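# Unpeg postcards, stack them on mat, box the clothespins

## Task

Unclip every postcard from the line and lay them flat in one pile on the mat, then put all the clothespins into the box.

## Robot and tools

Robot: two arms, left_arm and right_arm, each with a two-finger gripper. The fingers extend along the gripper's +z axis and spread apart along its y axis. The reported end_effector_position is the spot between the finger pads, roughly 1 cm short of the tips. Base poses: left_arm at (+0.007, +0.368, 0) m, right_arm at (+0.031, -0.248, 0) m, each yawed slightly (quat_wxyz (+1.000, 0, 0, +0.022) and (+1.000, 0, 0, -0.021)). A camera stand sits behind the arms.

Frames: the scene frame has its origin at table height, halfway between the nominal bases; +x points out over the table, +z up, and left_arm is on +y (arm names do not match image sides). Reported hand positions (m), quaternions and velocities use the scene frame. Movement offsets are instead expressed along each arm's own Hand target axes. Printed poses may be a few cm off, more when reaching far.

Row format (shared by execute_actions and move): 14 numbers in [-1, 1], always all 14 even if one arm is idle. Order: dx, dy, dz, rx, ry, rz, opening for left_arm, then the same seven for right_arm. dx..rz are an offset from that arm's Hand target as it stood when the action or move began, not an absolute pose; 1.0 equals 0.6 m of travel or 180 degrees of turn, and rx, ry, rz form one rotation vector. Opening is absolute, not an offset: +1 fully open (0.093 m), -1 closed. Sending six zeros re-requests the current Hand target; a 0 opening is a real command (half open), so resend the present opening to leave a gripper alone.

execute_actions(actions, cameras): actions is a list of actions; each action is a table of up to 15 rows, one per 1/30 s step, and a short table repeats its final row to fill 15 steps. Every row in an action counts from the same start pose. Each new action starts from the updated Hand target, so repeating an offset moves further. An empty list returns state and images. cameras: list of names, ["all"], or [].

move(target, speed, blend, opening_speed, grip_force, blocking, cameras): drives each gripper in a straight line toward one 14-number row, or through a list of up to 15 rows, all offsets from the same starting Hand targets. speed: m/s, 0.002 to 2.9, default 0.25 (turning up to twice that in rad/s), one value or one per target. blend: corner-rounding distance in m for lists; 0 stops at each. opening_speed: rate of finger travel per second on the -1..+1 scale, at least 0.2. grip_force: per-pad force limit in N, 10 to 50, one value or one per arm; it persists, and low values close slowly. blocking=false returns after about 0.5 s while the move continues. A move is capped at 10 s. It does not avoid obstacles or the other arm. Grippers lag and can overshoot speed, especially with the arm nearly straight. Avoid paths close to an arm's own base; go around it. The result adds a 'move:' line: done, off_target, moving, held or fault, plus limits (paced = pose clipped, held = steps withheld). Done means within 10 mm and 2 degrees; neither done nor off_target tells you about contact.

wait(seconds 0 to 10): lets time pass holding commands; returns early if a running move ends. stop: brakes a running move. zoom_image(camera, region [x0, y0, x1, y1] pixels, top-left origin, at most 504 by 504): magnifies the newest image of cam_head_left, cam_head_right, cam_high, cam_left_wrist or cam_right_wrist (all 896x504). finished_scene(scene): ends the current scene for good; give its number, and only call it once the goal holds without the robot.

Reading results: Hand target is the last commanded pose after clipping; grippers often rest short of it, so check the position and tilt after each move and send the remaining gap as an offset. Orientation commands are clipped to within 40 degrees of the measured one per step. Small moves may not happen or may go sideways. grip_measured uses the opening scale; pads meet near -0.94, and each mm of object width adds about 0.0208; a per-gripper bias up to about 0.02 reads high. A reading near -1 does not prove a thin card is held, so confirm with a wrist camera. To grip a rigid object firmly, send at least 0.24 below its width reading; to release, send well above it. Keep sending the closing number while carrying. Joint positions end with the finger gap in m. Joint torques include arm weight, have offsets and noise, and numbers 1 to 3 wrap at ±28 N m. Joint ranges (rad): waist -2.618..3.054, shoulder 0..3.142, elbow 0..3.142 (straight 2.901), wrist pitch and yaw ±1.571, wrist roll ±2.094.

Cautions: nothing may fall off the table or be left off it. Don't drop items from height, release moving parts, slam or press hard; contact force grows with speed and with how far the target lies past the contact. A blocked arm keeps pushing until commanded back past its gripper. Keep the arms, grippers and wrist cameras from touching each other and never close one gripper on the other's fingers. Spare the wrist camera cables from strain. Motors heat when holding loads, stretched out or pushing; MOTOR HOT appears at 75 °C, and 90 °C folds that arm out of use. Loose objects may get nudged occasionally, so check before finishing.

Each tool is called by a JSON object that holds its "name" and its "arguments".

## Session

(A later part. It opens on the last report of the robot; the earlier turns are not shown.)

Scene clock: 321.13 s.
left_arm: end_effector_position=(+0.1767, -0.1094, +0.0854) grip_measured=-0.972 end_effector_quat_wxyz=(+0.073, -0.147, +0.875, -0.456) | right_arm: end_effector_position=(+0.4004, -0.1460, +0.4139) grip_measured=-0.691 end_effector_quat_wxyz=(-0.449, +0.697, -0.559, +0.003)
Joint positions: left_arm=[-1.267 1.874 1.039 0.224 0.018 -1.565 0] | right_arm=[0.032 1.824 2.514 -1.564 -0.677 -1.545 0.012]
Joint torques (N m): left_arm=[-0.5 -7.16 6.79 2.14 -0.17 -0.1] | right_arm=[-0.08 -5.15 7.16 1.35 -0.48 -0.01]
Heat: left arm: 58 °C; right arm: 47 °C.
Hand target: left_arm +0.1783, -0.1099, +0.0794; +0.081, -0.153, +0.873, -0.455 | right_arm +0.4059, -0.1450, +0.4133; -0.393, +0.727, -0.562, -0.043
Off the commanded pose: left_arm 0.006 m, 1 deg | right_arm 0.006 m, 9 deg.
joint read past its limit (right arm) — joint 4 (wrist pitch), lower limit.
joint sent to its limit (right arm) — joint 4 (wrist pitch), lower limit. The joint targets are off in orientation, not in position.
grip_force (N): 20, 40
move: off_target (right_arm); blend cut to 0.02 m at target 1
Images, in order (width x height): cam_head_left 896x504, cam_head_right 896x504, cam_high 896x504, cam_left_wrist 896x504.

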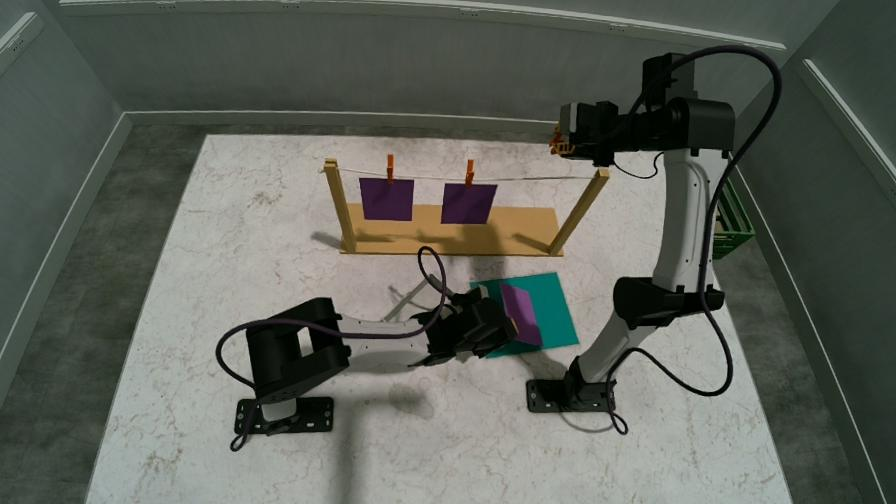

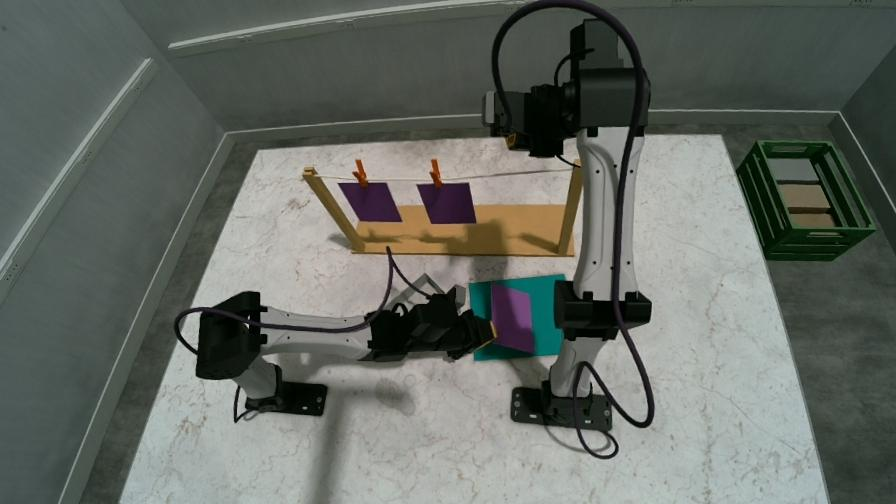

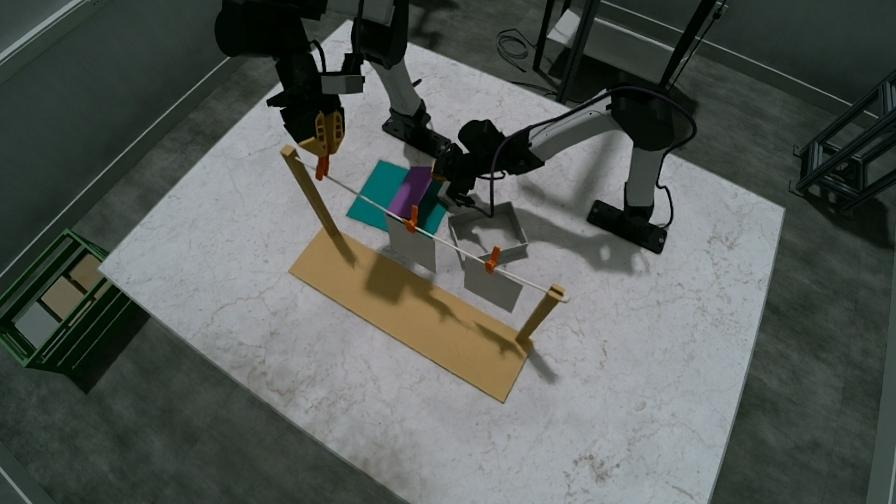

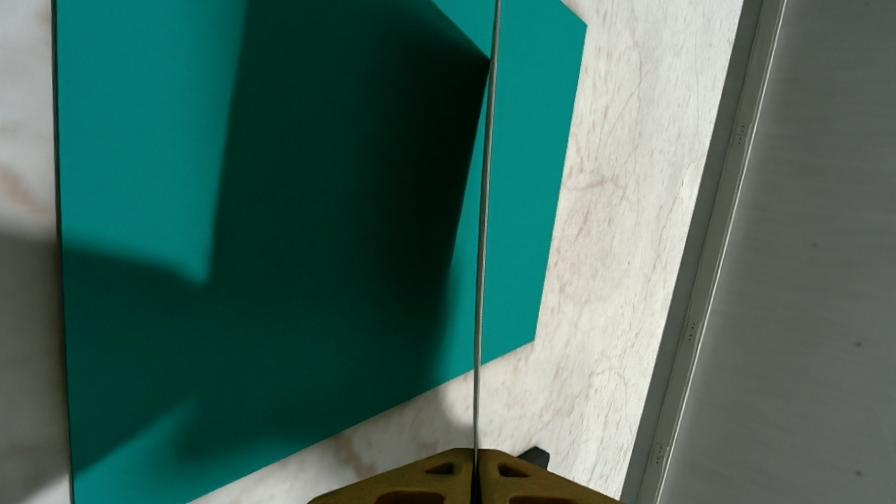

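{"name": "move", "arguments": {"target": [0.0017,0.0868,0.0188,0,0,0,-1, 0,0,0,0,0,0,-0.85], "speed": 0.04, "cameras": ["cam_high","cam_head_left","cam_head_right","cam_left_wrist"]}}

Scene clock: 328.00 s.
left_arm: end_effector_position=(+0.1719, -0.0999, +0.0540) grip_measured=-0.972 end_effector_quat_wxyz=(+0.078, -0.145, +0.859, -0.485) | right_arm: end_effector_position=(+0.4004, -0.1460, +0.4139) grip_measured=-0.691 end_effector_quat_wxyz=(-0.449, +0.697, -0.559, +0.003)
Joint positions: left_arm=[-1.27 1.93 0.889 0.498 0.016 -1.569 0] | right_arm=[0.032 1.824 2.514 -1.564 -0.677 -1.545 0.012]
Joint torques (N m): left_arm=[-0.57 -6.08 5.33 1.77 -0.19 -0.06] | right_arm=[-0.03 -5.15 7.13 1.35 -0.49 -0.01]
Heat: left arm: 55 °C; right arm: 47 °C.
Hand target: left_arm +0.1702, -0.0909, +0.0302; +0.081, -0.153, +0.874, -0.455 | right_arm +0.4059, -0.1450, +0.4133; -0.393, +0.727, -0.562, -0.043
Off the commanded pose: left_arm 0.025 m, 4 deg | right_arm 0.006 m, 9 deg.
joint read past its limit (right arm) — joint 4 (wrist pitch), lower limit.
joint sent to its limit (right arm) — joint 4 (wrist pitch), lower limit. The joint targets are off in orientation, not in position.
grip_force (N): 20, 40
move: off_target (left_arm, right_arm)
Images, in order (width x height): cam_head_left 896x504, cam_head_right 896x504, cam_high 896x504, cam_left_wrist 896x504.

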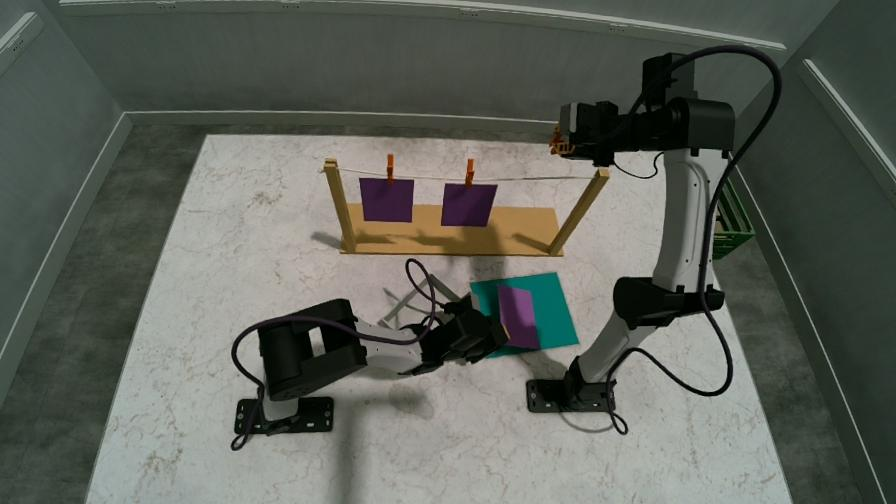

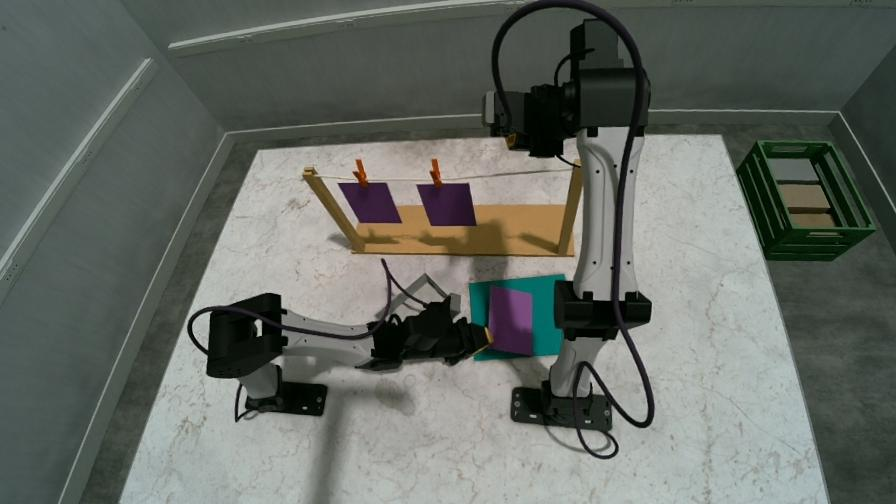

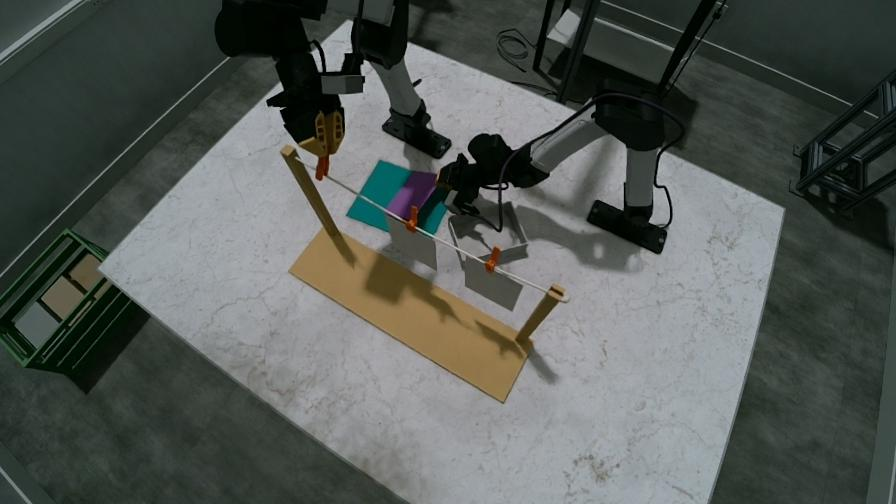

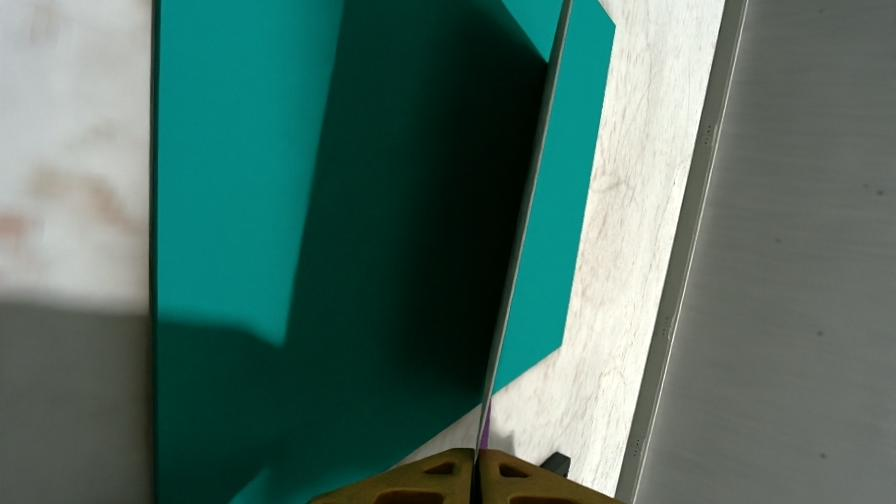

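{"name": "zoom_image", "arguments": {"camera": "cam_head_right", "region": [360, 230, 600, 380]}}

{"name": "zoom_image", "arguments": {"camera": "cam_high", "region": [340, 120, 560, 280]}}

Scaled by 2.100 from the camera's 896x504 image, which has a finer 1280x720 frame.

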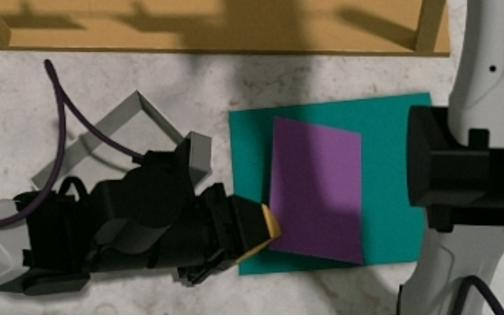

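Scaled by 2.291 from the camera's 896x504 image, which has a finer 1280x720 frame.

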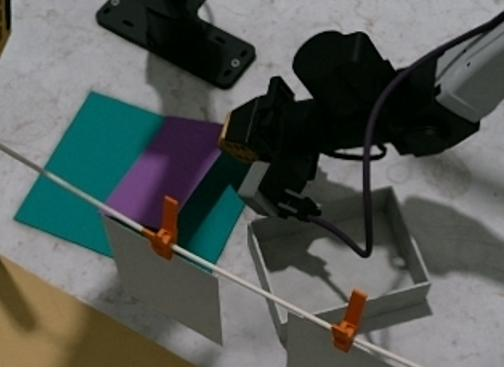

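{"name": "move", "arguments": {"target": [[0.0051,-0.0764,-0.0363,0,0,0,-1, 0,0,0,0,0,0,-0.85],[-0.027,-0.1165,0.0063,0,0,0,-1, 0,0,0,0,0,0,-0.85],[-0.0313,-0.0263,0.043,0,0,0,-1, 0,0,0,0,0,0,-0.85]], "speed": [0.06,0.06,0.04], "blend": [0.015,0.01,0], "cameras": ["cam_high","cam_head_left","cam_head_right","cam_left_wrist"]}}

Scene clock: 339.20 s.
left_arm: end_effector_position=(+0.1998, -0.1222, +0.0544) grip_measured=-0.972 end_effector_quat_wxyz=(+0.083, -0.156, +0.856, -0.486) | right_arm: end_effector_position=(+0.4004, -0.1460, +0.4139) grip_measured=-0.691 end_effector_quat_wxyz=(-0.449, +0.697, -0.559, +0.003)
Joint positions: left_arm=[-1.23 2.019 1.027 0.451 0.03 -1.564 0] | right_arm=[0.032 1.824 2.514 -1.564 -0.677 -1.545 0.012]
Joint torques (N m): left_arm=[0.36 -6.86 5.5 1.76 0.11 0.16] | right_arm=[-0.05 -5.19 7.17 1.35 -0.48 -0.02]
Heat: left arm: 53 °C; right arm: 47 °C.
Hand target: left_arm +0.1982, -0.1129, +0.0286; +0.081, -0.153, +0.873, -0.455 | right_arm +0.4059, -0.1450, +0.4133; -0.393, +0.727, -0.562, -0.043
Off the commanded pose: left_arm 0.028 m, 4 deg | right_arm 0.006 m, 9 deg.
joint read past its limit (right arm) — joint 4 (wrist pitch), lower limit.
joint sent to its limit (right arm) — joint 4 (wrist pitch), lower limit. The joint targets are off in orientation, not in position.
grip_force (N): 20, 40
move: off_target (left_arm, right_arm)
Images, in order (width x height): cam_head_left 896x504, cam_head_right 896x504, cam_high 896x504, cam_left_wrist 896x504.

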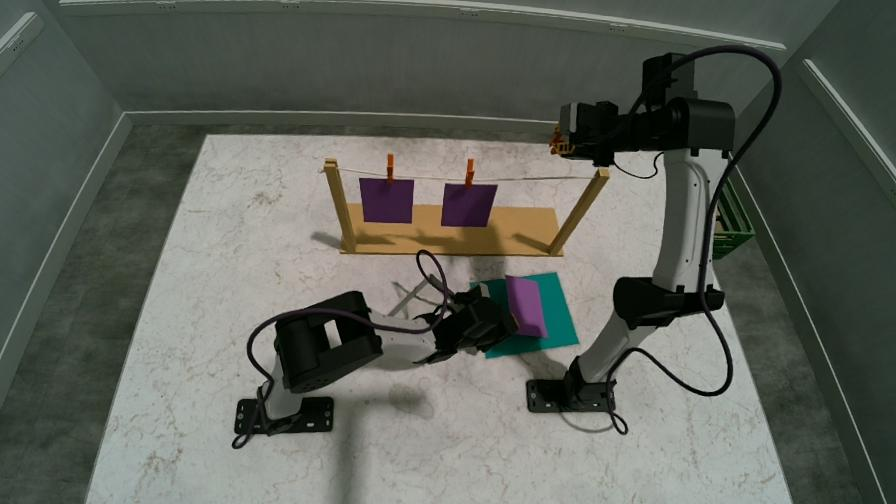

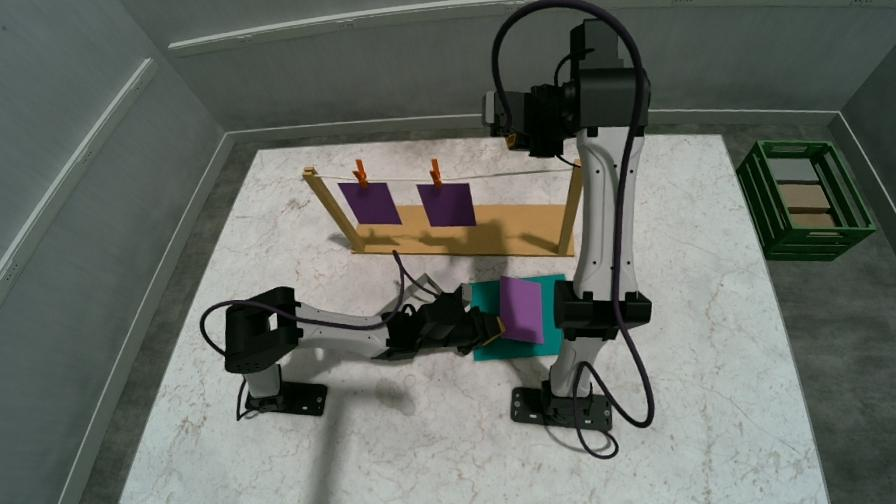

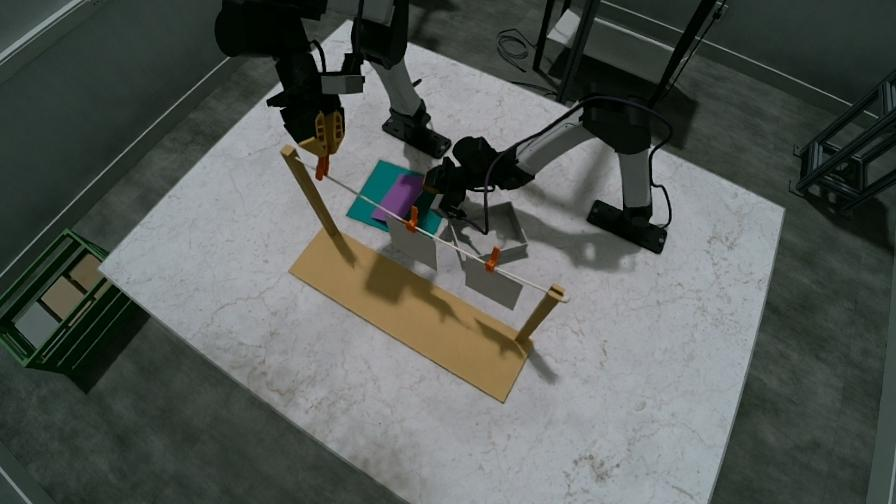

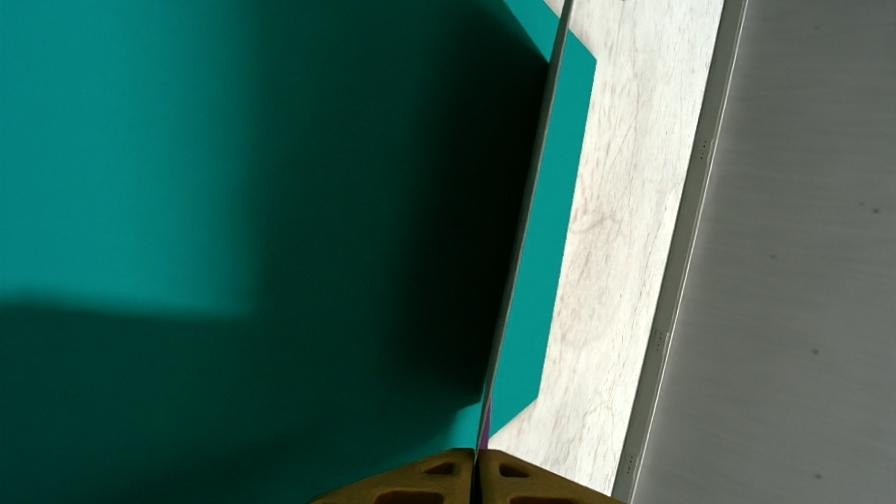

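{"name": "move", "arguments": {"target": [-0.0017,-0.0083,-0.0115,0.0833,0,0,-1, 0,0,0,0,0,0,-0.85], "speed": 0.05, "cameras": ["cam_high","cam_head_right","cam_left_wrist"]}}

Scene clock: 348.33 s.
left_arm: end_effector_position=(+0.1994, -0.1157, +0.0581) grip_measured=-0.972 end_effector_quat_wxyz=(+0.105, -0.140, +0.791, -0.586) | right_arm: end_effector_position=(+0.4004, -0.1460, +0.4139) grip_measured=-0.691 end_effector_quat_wxyz=(-0.449, +0.697, -0.559, +0.003)
Joint positions: left_arm=[-1.224 2.099 0.855 0.948 0.036 -1.557 0] | right_arm=[0.032 1.824 2.514 -1.564 -0.677 -1.545 0.012]
Joint torques (N m): left_arm=[0.32 -6.58 4.71 2.02 0.17 0.02] | right_arm=[-0.06 -5.19 7.17 1.35 -0.49 -0.01]
Heat: left arm: 51 °C; right arm: 47 °C.
Hand target: left_arm +0.1983, -0.1098, +0.0364; +0.100, -0.142, +0.807, -0.565 | right_arm +0.4059, -0.1450, +0.4133; -0.393, +0.727, -0.562, -0.043
Off the commanded pose: left_arm 0.022 m, 3 deg | right_arm 0.006 m, 9 deg.
joint read past its limit (right arm) — joint 4 (wrist pitch), lower limit.
joint sent to its limit (right arm) — joint 4 (wrist pitch), lower limit. The joint targets are off in orientation, not in position.
grip_force (N): 20, 40
move: off_target (left_arm, right_arm)
Images, in order (width x height): cam_head_right 896x504, cam_high 896x504, cam_left_wrist 896x504.

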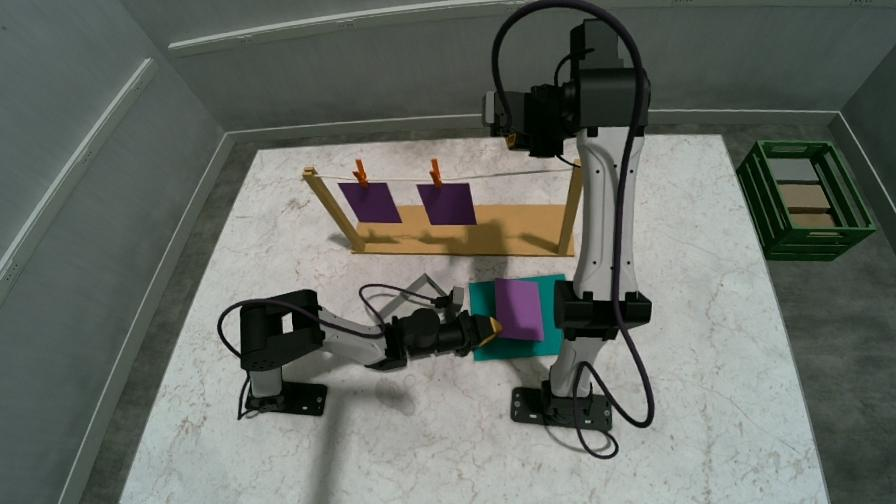

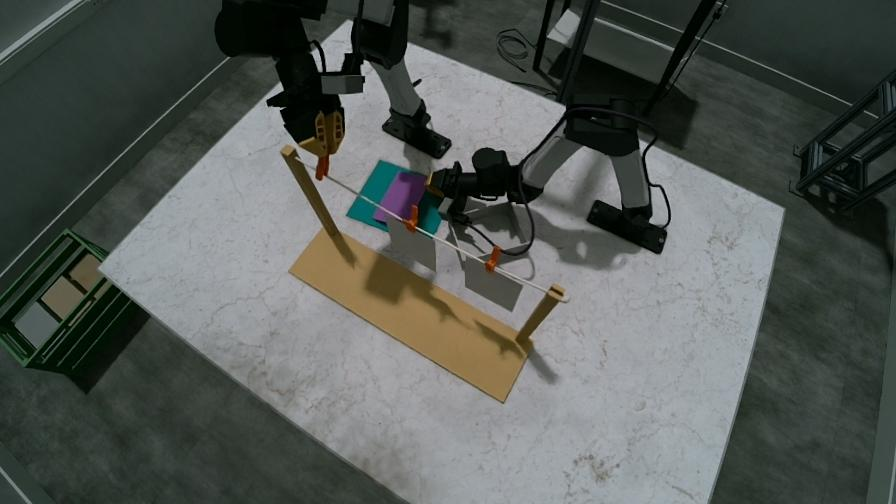

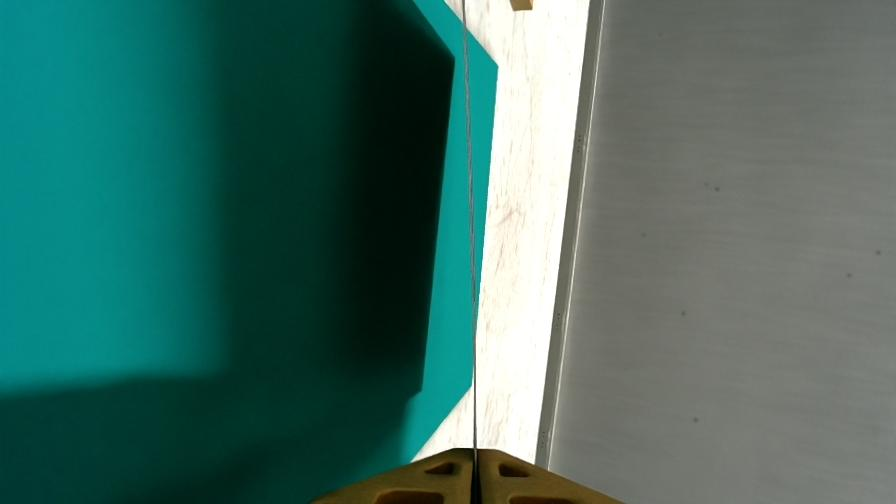

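{"name": "zoom_image", "arguments": {"camera": "cam_high", "region": [380, 140, 560, 280]}}

{"name": "zoom_image", "arguments": {"camera": "cam_head_right", "region": [360, 250, 580, 390]}}

Scaled by 2.800 from the camera's 896x504 image, which has a finer 1280x720 frame.

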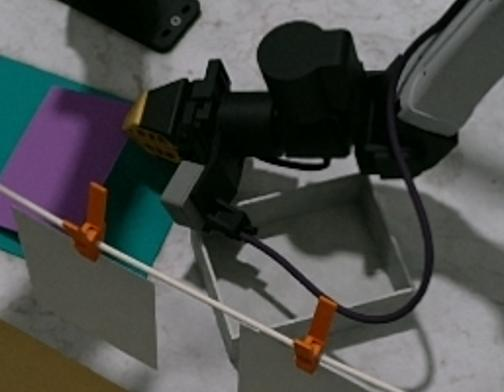

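Scaled by 2.291 from the camera's 896x504 image, which has a finer 1280x720 frame.

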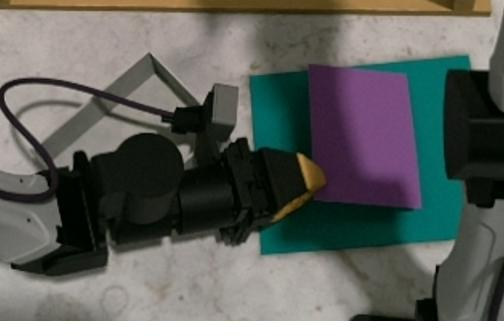

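{"name": "move", "arguments": {"target": [0,0.0188,0.0068,0,0,0,-1, 0,0,0,0,0,0,-0.85], "speed": 0.03, "cameras": ["cam_left_wrist"]}}

Scene clock: 357.07 s.
left_arm: end_effector_position=(+0.2006, -0.1187, +0.0599) grip_measured=-0.972 end_effector_quat_wxyz=(+0.112, -0.133, +0.779, -0.603) | right_arm: end_effector_position=(+0.4004, -0.1460, +0.4139) grip_measured=-0.691 end_effector_quat_wxyz=(-0.449, +0.697, -0.559, +0.003)
Joint positions: left_arm=[-1.224 2.131 0.855 1.025 0.036 -1.547 0] | right_arm=[0.032 1.824 2.514 -1.564 -0.677 -1.545 0.012]
Joint torques (N m): left_arm=[0.32 -6.02 4.1 1.77 0.16 -0.09] | right_arm=[-0.05 -5.18 7.16 1.34 -0.49 -0.01]
Heat: left arm: 50 °C; right arm: 47 °C.
Hand target: left_arm +0.1983, -0.1098, +0.0244; +0.100, -0.142, +0.807, -0.565 | right_arm +0.4059, -0.1450, +0.4133; -0.393, +0.727, -0.562, -0.043
Off the commanded pose: left_arm 0.037 m, 6 deg | right_arm 0.006 m, 9 deg.
joint read past its limit (right arm) — joint 4 (wrist pitch), lower limit.
joint sent to its limit (right arm) — joint 4 (wrist pitch), lower limit. The joint targets are off in orientation, not in position.
grip_force (N): 20, 40
move: off_target (left_arm, right_arm)
Images, in order (width x height): cam_left_wrist 896x504.

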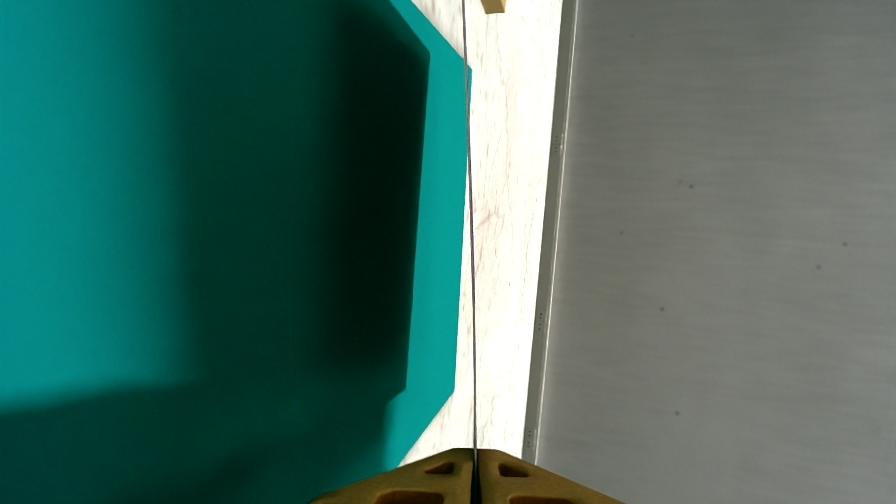

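{"name": "move", "arguments": {"target": [[0,-0.0784,-0.0285,-0.1389,0,0,-1, 0,0,0,0,0,0,-0.85],[-0.0023,-0.0151,-0.0122,-0.1389,0,0,-1, 0,0,0,0,0,0,-0.85]], "speed": [0.08,0.04], "blend": [0.01,0], "cameras": ["cam_left_wrist","cam_high","cam_head_right"]}}

Scene clock: 366.07 s.
left_arm: end_effector_position=(+0.2000, -0.1178, +0.0649) grip_measured=-0.972 end_effector_quat_wxyz=(+0.070, -0.157, +0.894, -0.415) | right_arm: end_effector_position=(+0.4004, -0.1460, +0.4139) grip_measured=-0.691 end_effector_quat_wxyz=(-0.449, +0.697, -0.559, +0.003)
Joint positions: left_arm=[-1.224 1.977 1.174 0.1 0.037 -1.545 0] | right_arm=[0.032 1.824 2.514 -1.564 -0.677 -1.545 0.012]
Joint torques (N m): left_arm=[0.27 -6.69 5.83 1.53 0.02 0.06] | right_arm=[-0.06 -5.16 7.12 1.35 -0.49 -0.01]
Heat: left arm: 49 °C; right arm: 47 °C.
Hand target: left_arm +0.1982, -0.1058, +0.0355; +0.067, -0.160, +0.910, -0.377 | right_arm +0.4059, -0.1450, +0.4133; -0.393, +0.727, -0.562, -0.043
Off the commanded pose: left_arm 0.032 m, 5 deg | right_arm 0.006 m, 9 deg.
joint read past its limit (right arm) — joint 4 (wrist pitch), lower limit.
joint sent to its limit (right arm) — joint 4 (wrist pitch), lower limit. The joint targets are off in orientation, not in position.
grip_force (N): 20, 40
move: off_target (left_arm, right_arm)
Images, in order (width x height): cam_head_right 896x504, cam_high 896x504, cam_left_wrist 896x504.

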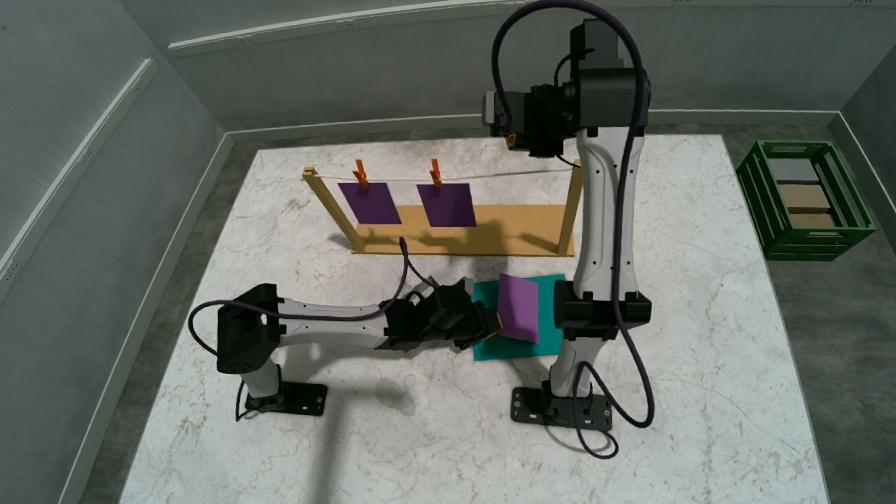

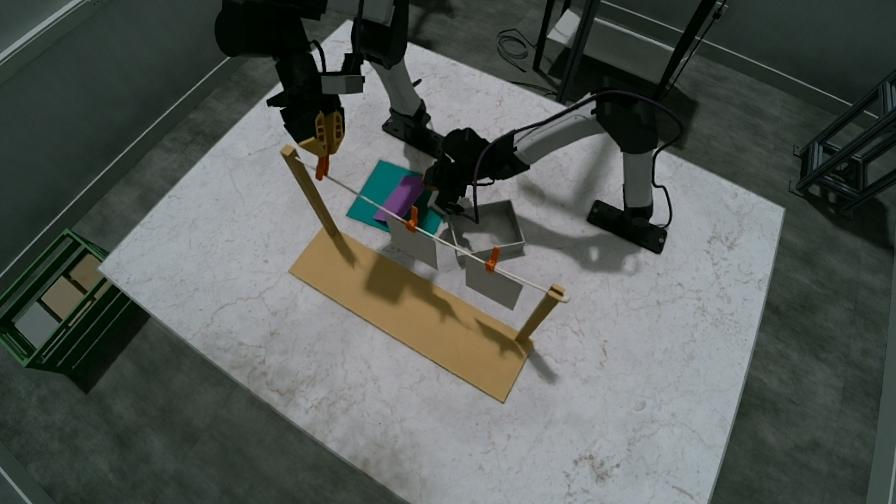

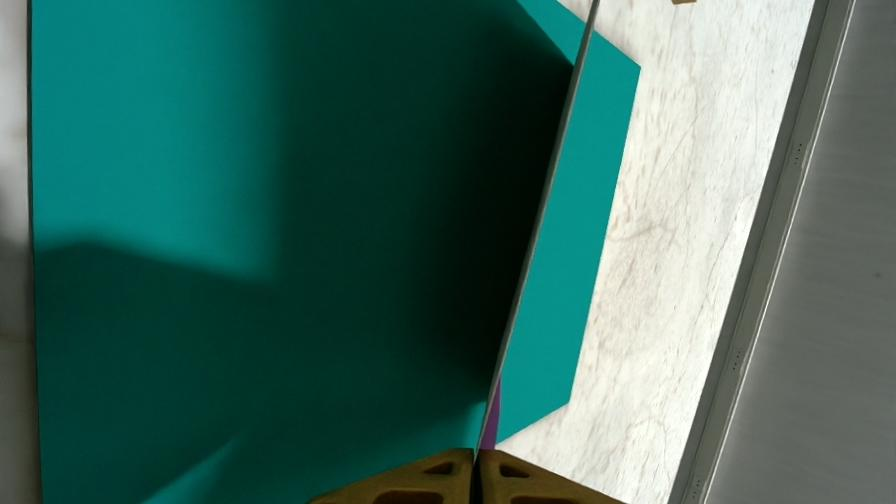

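{"name": "move", "arguments": {"target": [0.0034,-0.0302,-0.0169,0.111,0,0,-1, 0,0,0,0,0,0,-0.85], "speed": 0.08, "cameras": ["cam_left_wrist"]}}

Scene clock: 373.97 s.
left_arm: end_effector_position=(+0.1979, -0.1126, +0.0622) grip_measured=-0.972 end_effector_quat_wxyz=(+0.096, -0.143, +0.831, -0.530) | right_arm: end_effector_position=(+0.4004, -0.1460, +0.4139) grip_measured=-0.691 end_effector_quat_wxyz=(-0.449, +0.697, -0.559, +0.003)
Joint positions: left_arm=[-1.224 2.001 0.913 0.654 0.037 -1.546 0] | right_arm=[0.032 1.824 2.514 -1.564 -0.677 -1.545 0.012]
Joint torques (N m): left_arm=[0.08 -7.23 5.85 2.32 0.11 -0.07] | right_arm=[-0.06 -5.19 7.16 1.35 -0.49 -0.01]
Heat: left arm: 48 °C; right arm: 47 °C.
Hand target: left_arm +0.1982, -0.1118, +0.0554; +0.094, -0.146, +0.831, -0.529 | right_arm +0.4059, -0.1450, +0.4133; -0.393, +0.727, -0.562, -0.043
Off the commanded pose: left_arm 0.007 m, 0 deg | right_arm 0.006 m, 9 deg.
joint read past its limit (right arm) — joint 4 (wrist pitch), lower limit.
joint sent to its limit (right arm) — joint 4 (wrist pitch), lower limit. The joint targets are off in orientation, not in position.
grip_force (N): 20, 40
move: off_target (right_arm)
Images, in order (width x height): cam_left_wrist 896x504.

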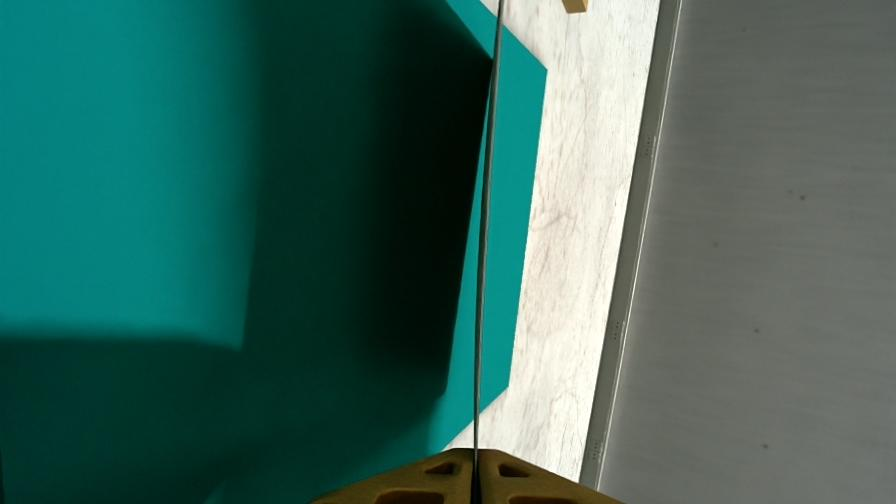

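{"name": "move", "arguments": {"target": [0,0,0,0,0,0,-0.6, 0,0,0,0,0,0,-0.85], "opening_speed": 0.3, "cameras": ["cam_left_wrist","cam_high","cam_head_right"]}}

Scene clock: 379.63 s.
left_arm: end_effector_position=(+0.1979, -0.1126, +0.0623) grip_measured=-0.603 end_effector_quat_wxyz=(+0.096, -0.143, +0.830, -0.530) | right_arm: end_effector_position=(+0.4004, -0.1460, +0.4139) grip_measured=-0.691 end_effector_quat_wxyz=(-0.449, +0.697, -0.559, +0.003)
Joint positions: left_arm=[-1.224 2.001 0.913 0.654 0.037 -1.546 0.016] | right_arm=[0.032 1.824 2.514 -1.564 -0.677 -1.545 0.012]
Joint torques (N m): left_arm=[0.06 -7.25 5.85 2.3 0.11 -0.06] | right_arm=[-0.05 -5.15 7.13 1.35 -0.49 -0.01]
Heat: left arm: 48 °C; right arm: 48 °C.
Hand target: left_arm +0.1982, -0.1118, +0.0554; +0.093, -0.146, +0.831, -0.529 | right_arm +0.4059, -0.1450, +0.4133; -0.393, +0.727, -0.562, -0.043
Off the commanded pose: left_arm 0.007 m, 0 deg | right_arm 0.006 m, 9 deg.
joint read past its limit (right arm) — joint 4 (wrist pitch), lower limit.
joint sent to its limit (right arm) — joint 4 (wrist pitch), lower limit. The joint targets are off in orientation, not in position.
grip_force (N): 20, 40
move: off_target (right_arm)
Images, in order (width x height): cam_head_right 896x504, cam_high 896x504, cam_left_wrist 896x504.

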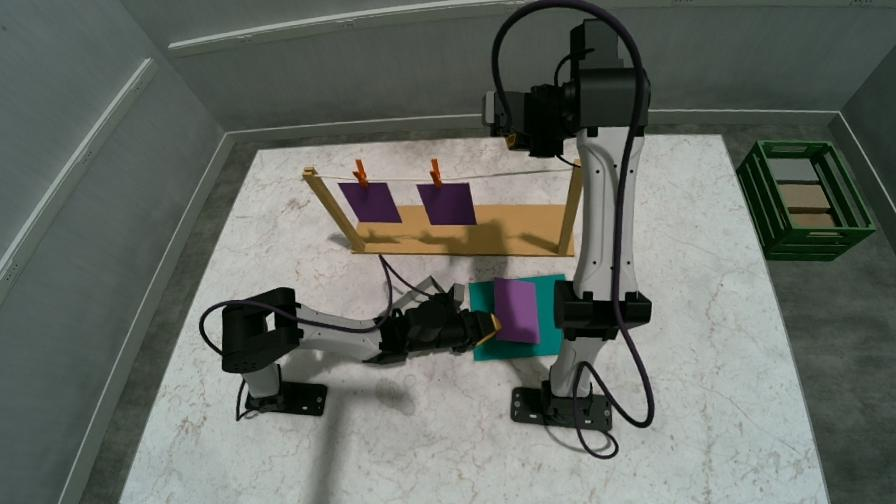

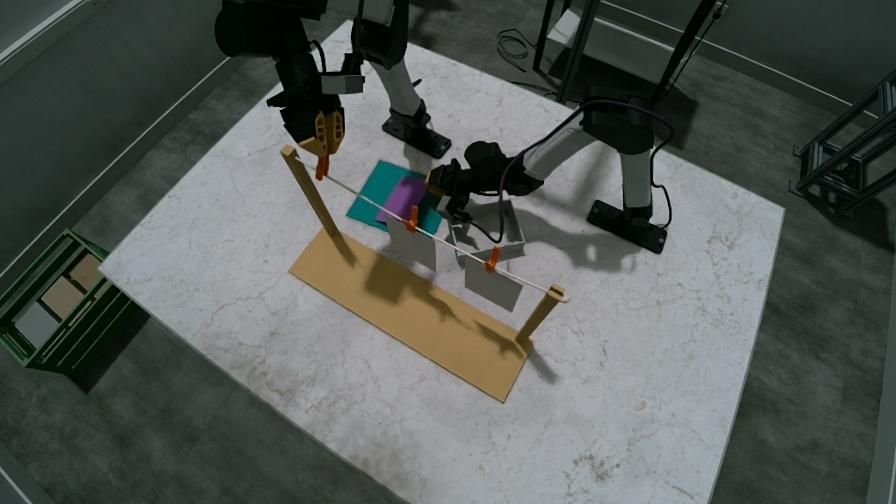

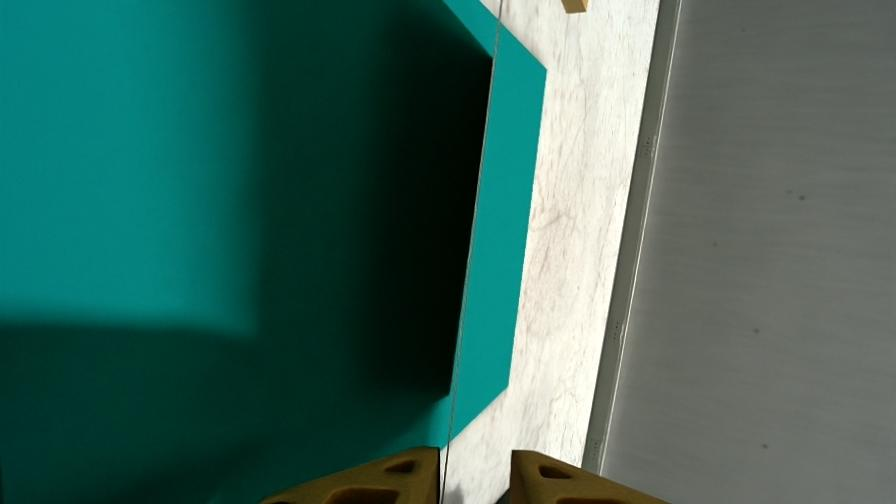

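{"name": "move", "arguments": {"target": [[-0.001,0.0321,-0.0688,0,0,0,-0.6, 0,0,0,0,0,0,-0.85],[0.0128,-0.1342,-0.1853,0,0,0,-0.6, 0,0,0,0,0,0,-0.85]], "speed": [0.05,0.15], "cameras": ["cam_left_wrist","cam_high","cam_head_right","cam_head_left"]}}

Scene clock: 387.60 s.
left_arm: end_effector_position=(+0.1666, -0.0501, +0.1628) grip_measured=-0.603 end_effector_quat_wxyz=(+0.088, -0.141, +0.837, -0.521) | right_arm: end_effector_position=(+0.4004, -0.1460, +0.4139) grip_measured=-0.691 end_effector_quat_wxyz=(-0.449, +0.697, -0.559, +0.003)
Joint positions: left_arm=[-1.234 1.501 0.823 0.22 0.042 -1.551 0.016] | right_arm=[0.032 1.824 2.514 -1.564 -0.677 -1.545 0.012]
Joint torques (N m): left_arm=[-0.53 -7.12 9.54 1.95 -0.1 -0.1] | right_arm=[-0.03 -5.15 7.16 1.35 -0.49 -0.01]
Heat: left arm: 49 °C; right arm: 48 °C.
Hand target: left_arm +0.1681, -0.0518, +0.1755; +0.093, -0.146, +0.831, -0.529 | right_arm +0.4059, -0.1450, +0.4133; -0.393, +0.727, -0.562, -0.043
Off the commanded pose: left_arm 0.013 m, 1 deg | right_arm 0.006 m, 9 deg.
joint read past its limit (right arm) — joint 4 (wrist pitch), lower limit.
joint sent to its limit (right arm) — joint 4 (wrist pitch), lower limit. The joint targets are off in orientation, not in position.
grip_force (N): 20, 40
move: off_target (left_arm, right_arm)
Images, in order (width x height): cam_head_left 896x504, cam_head_right 896x504, cam_high 896x504, cam_left_wrist 896x504.

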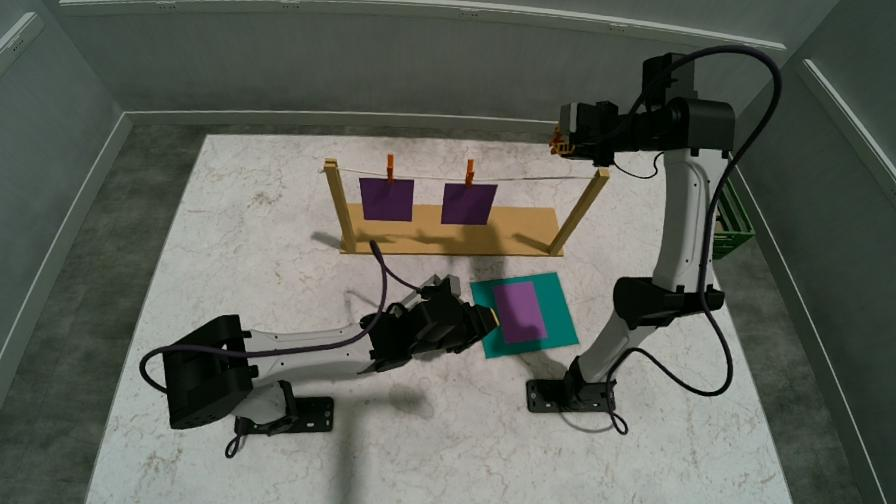

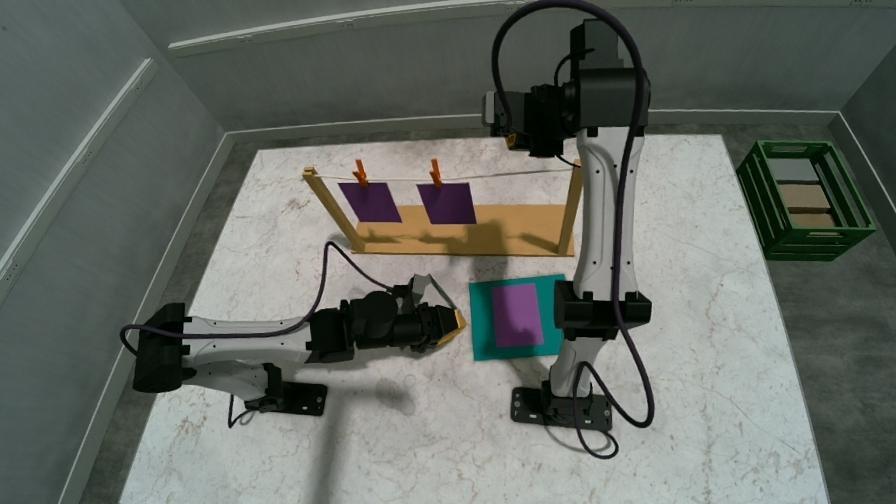

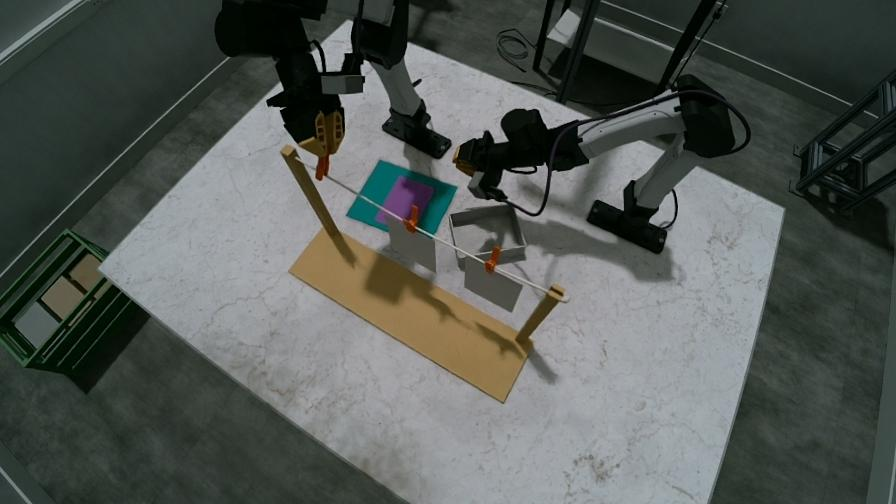

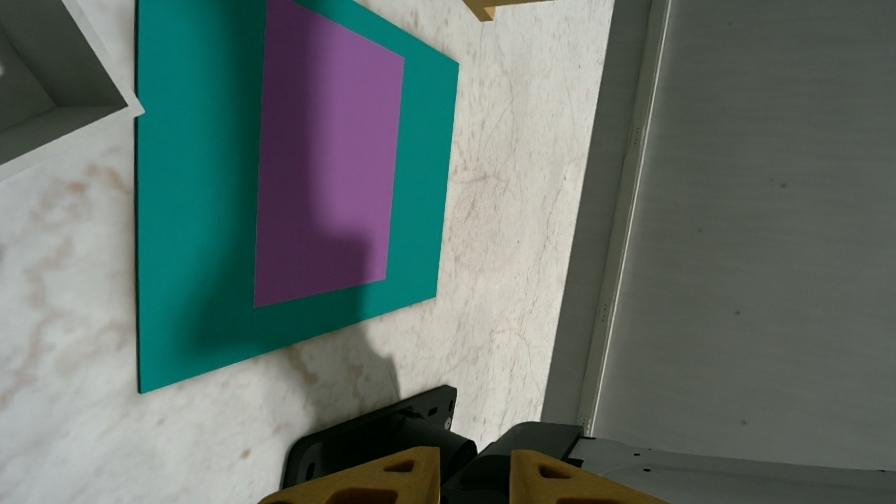

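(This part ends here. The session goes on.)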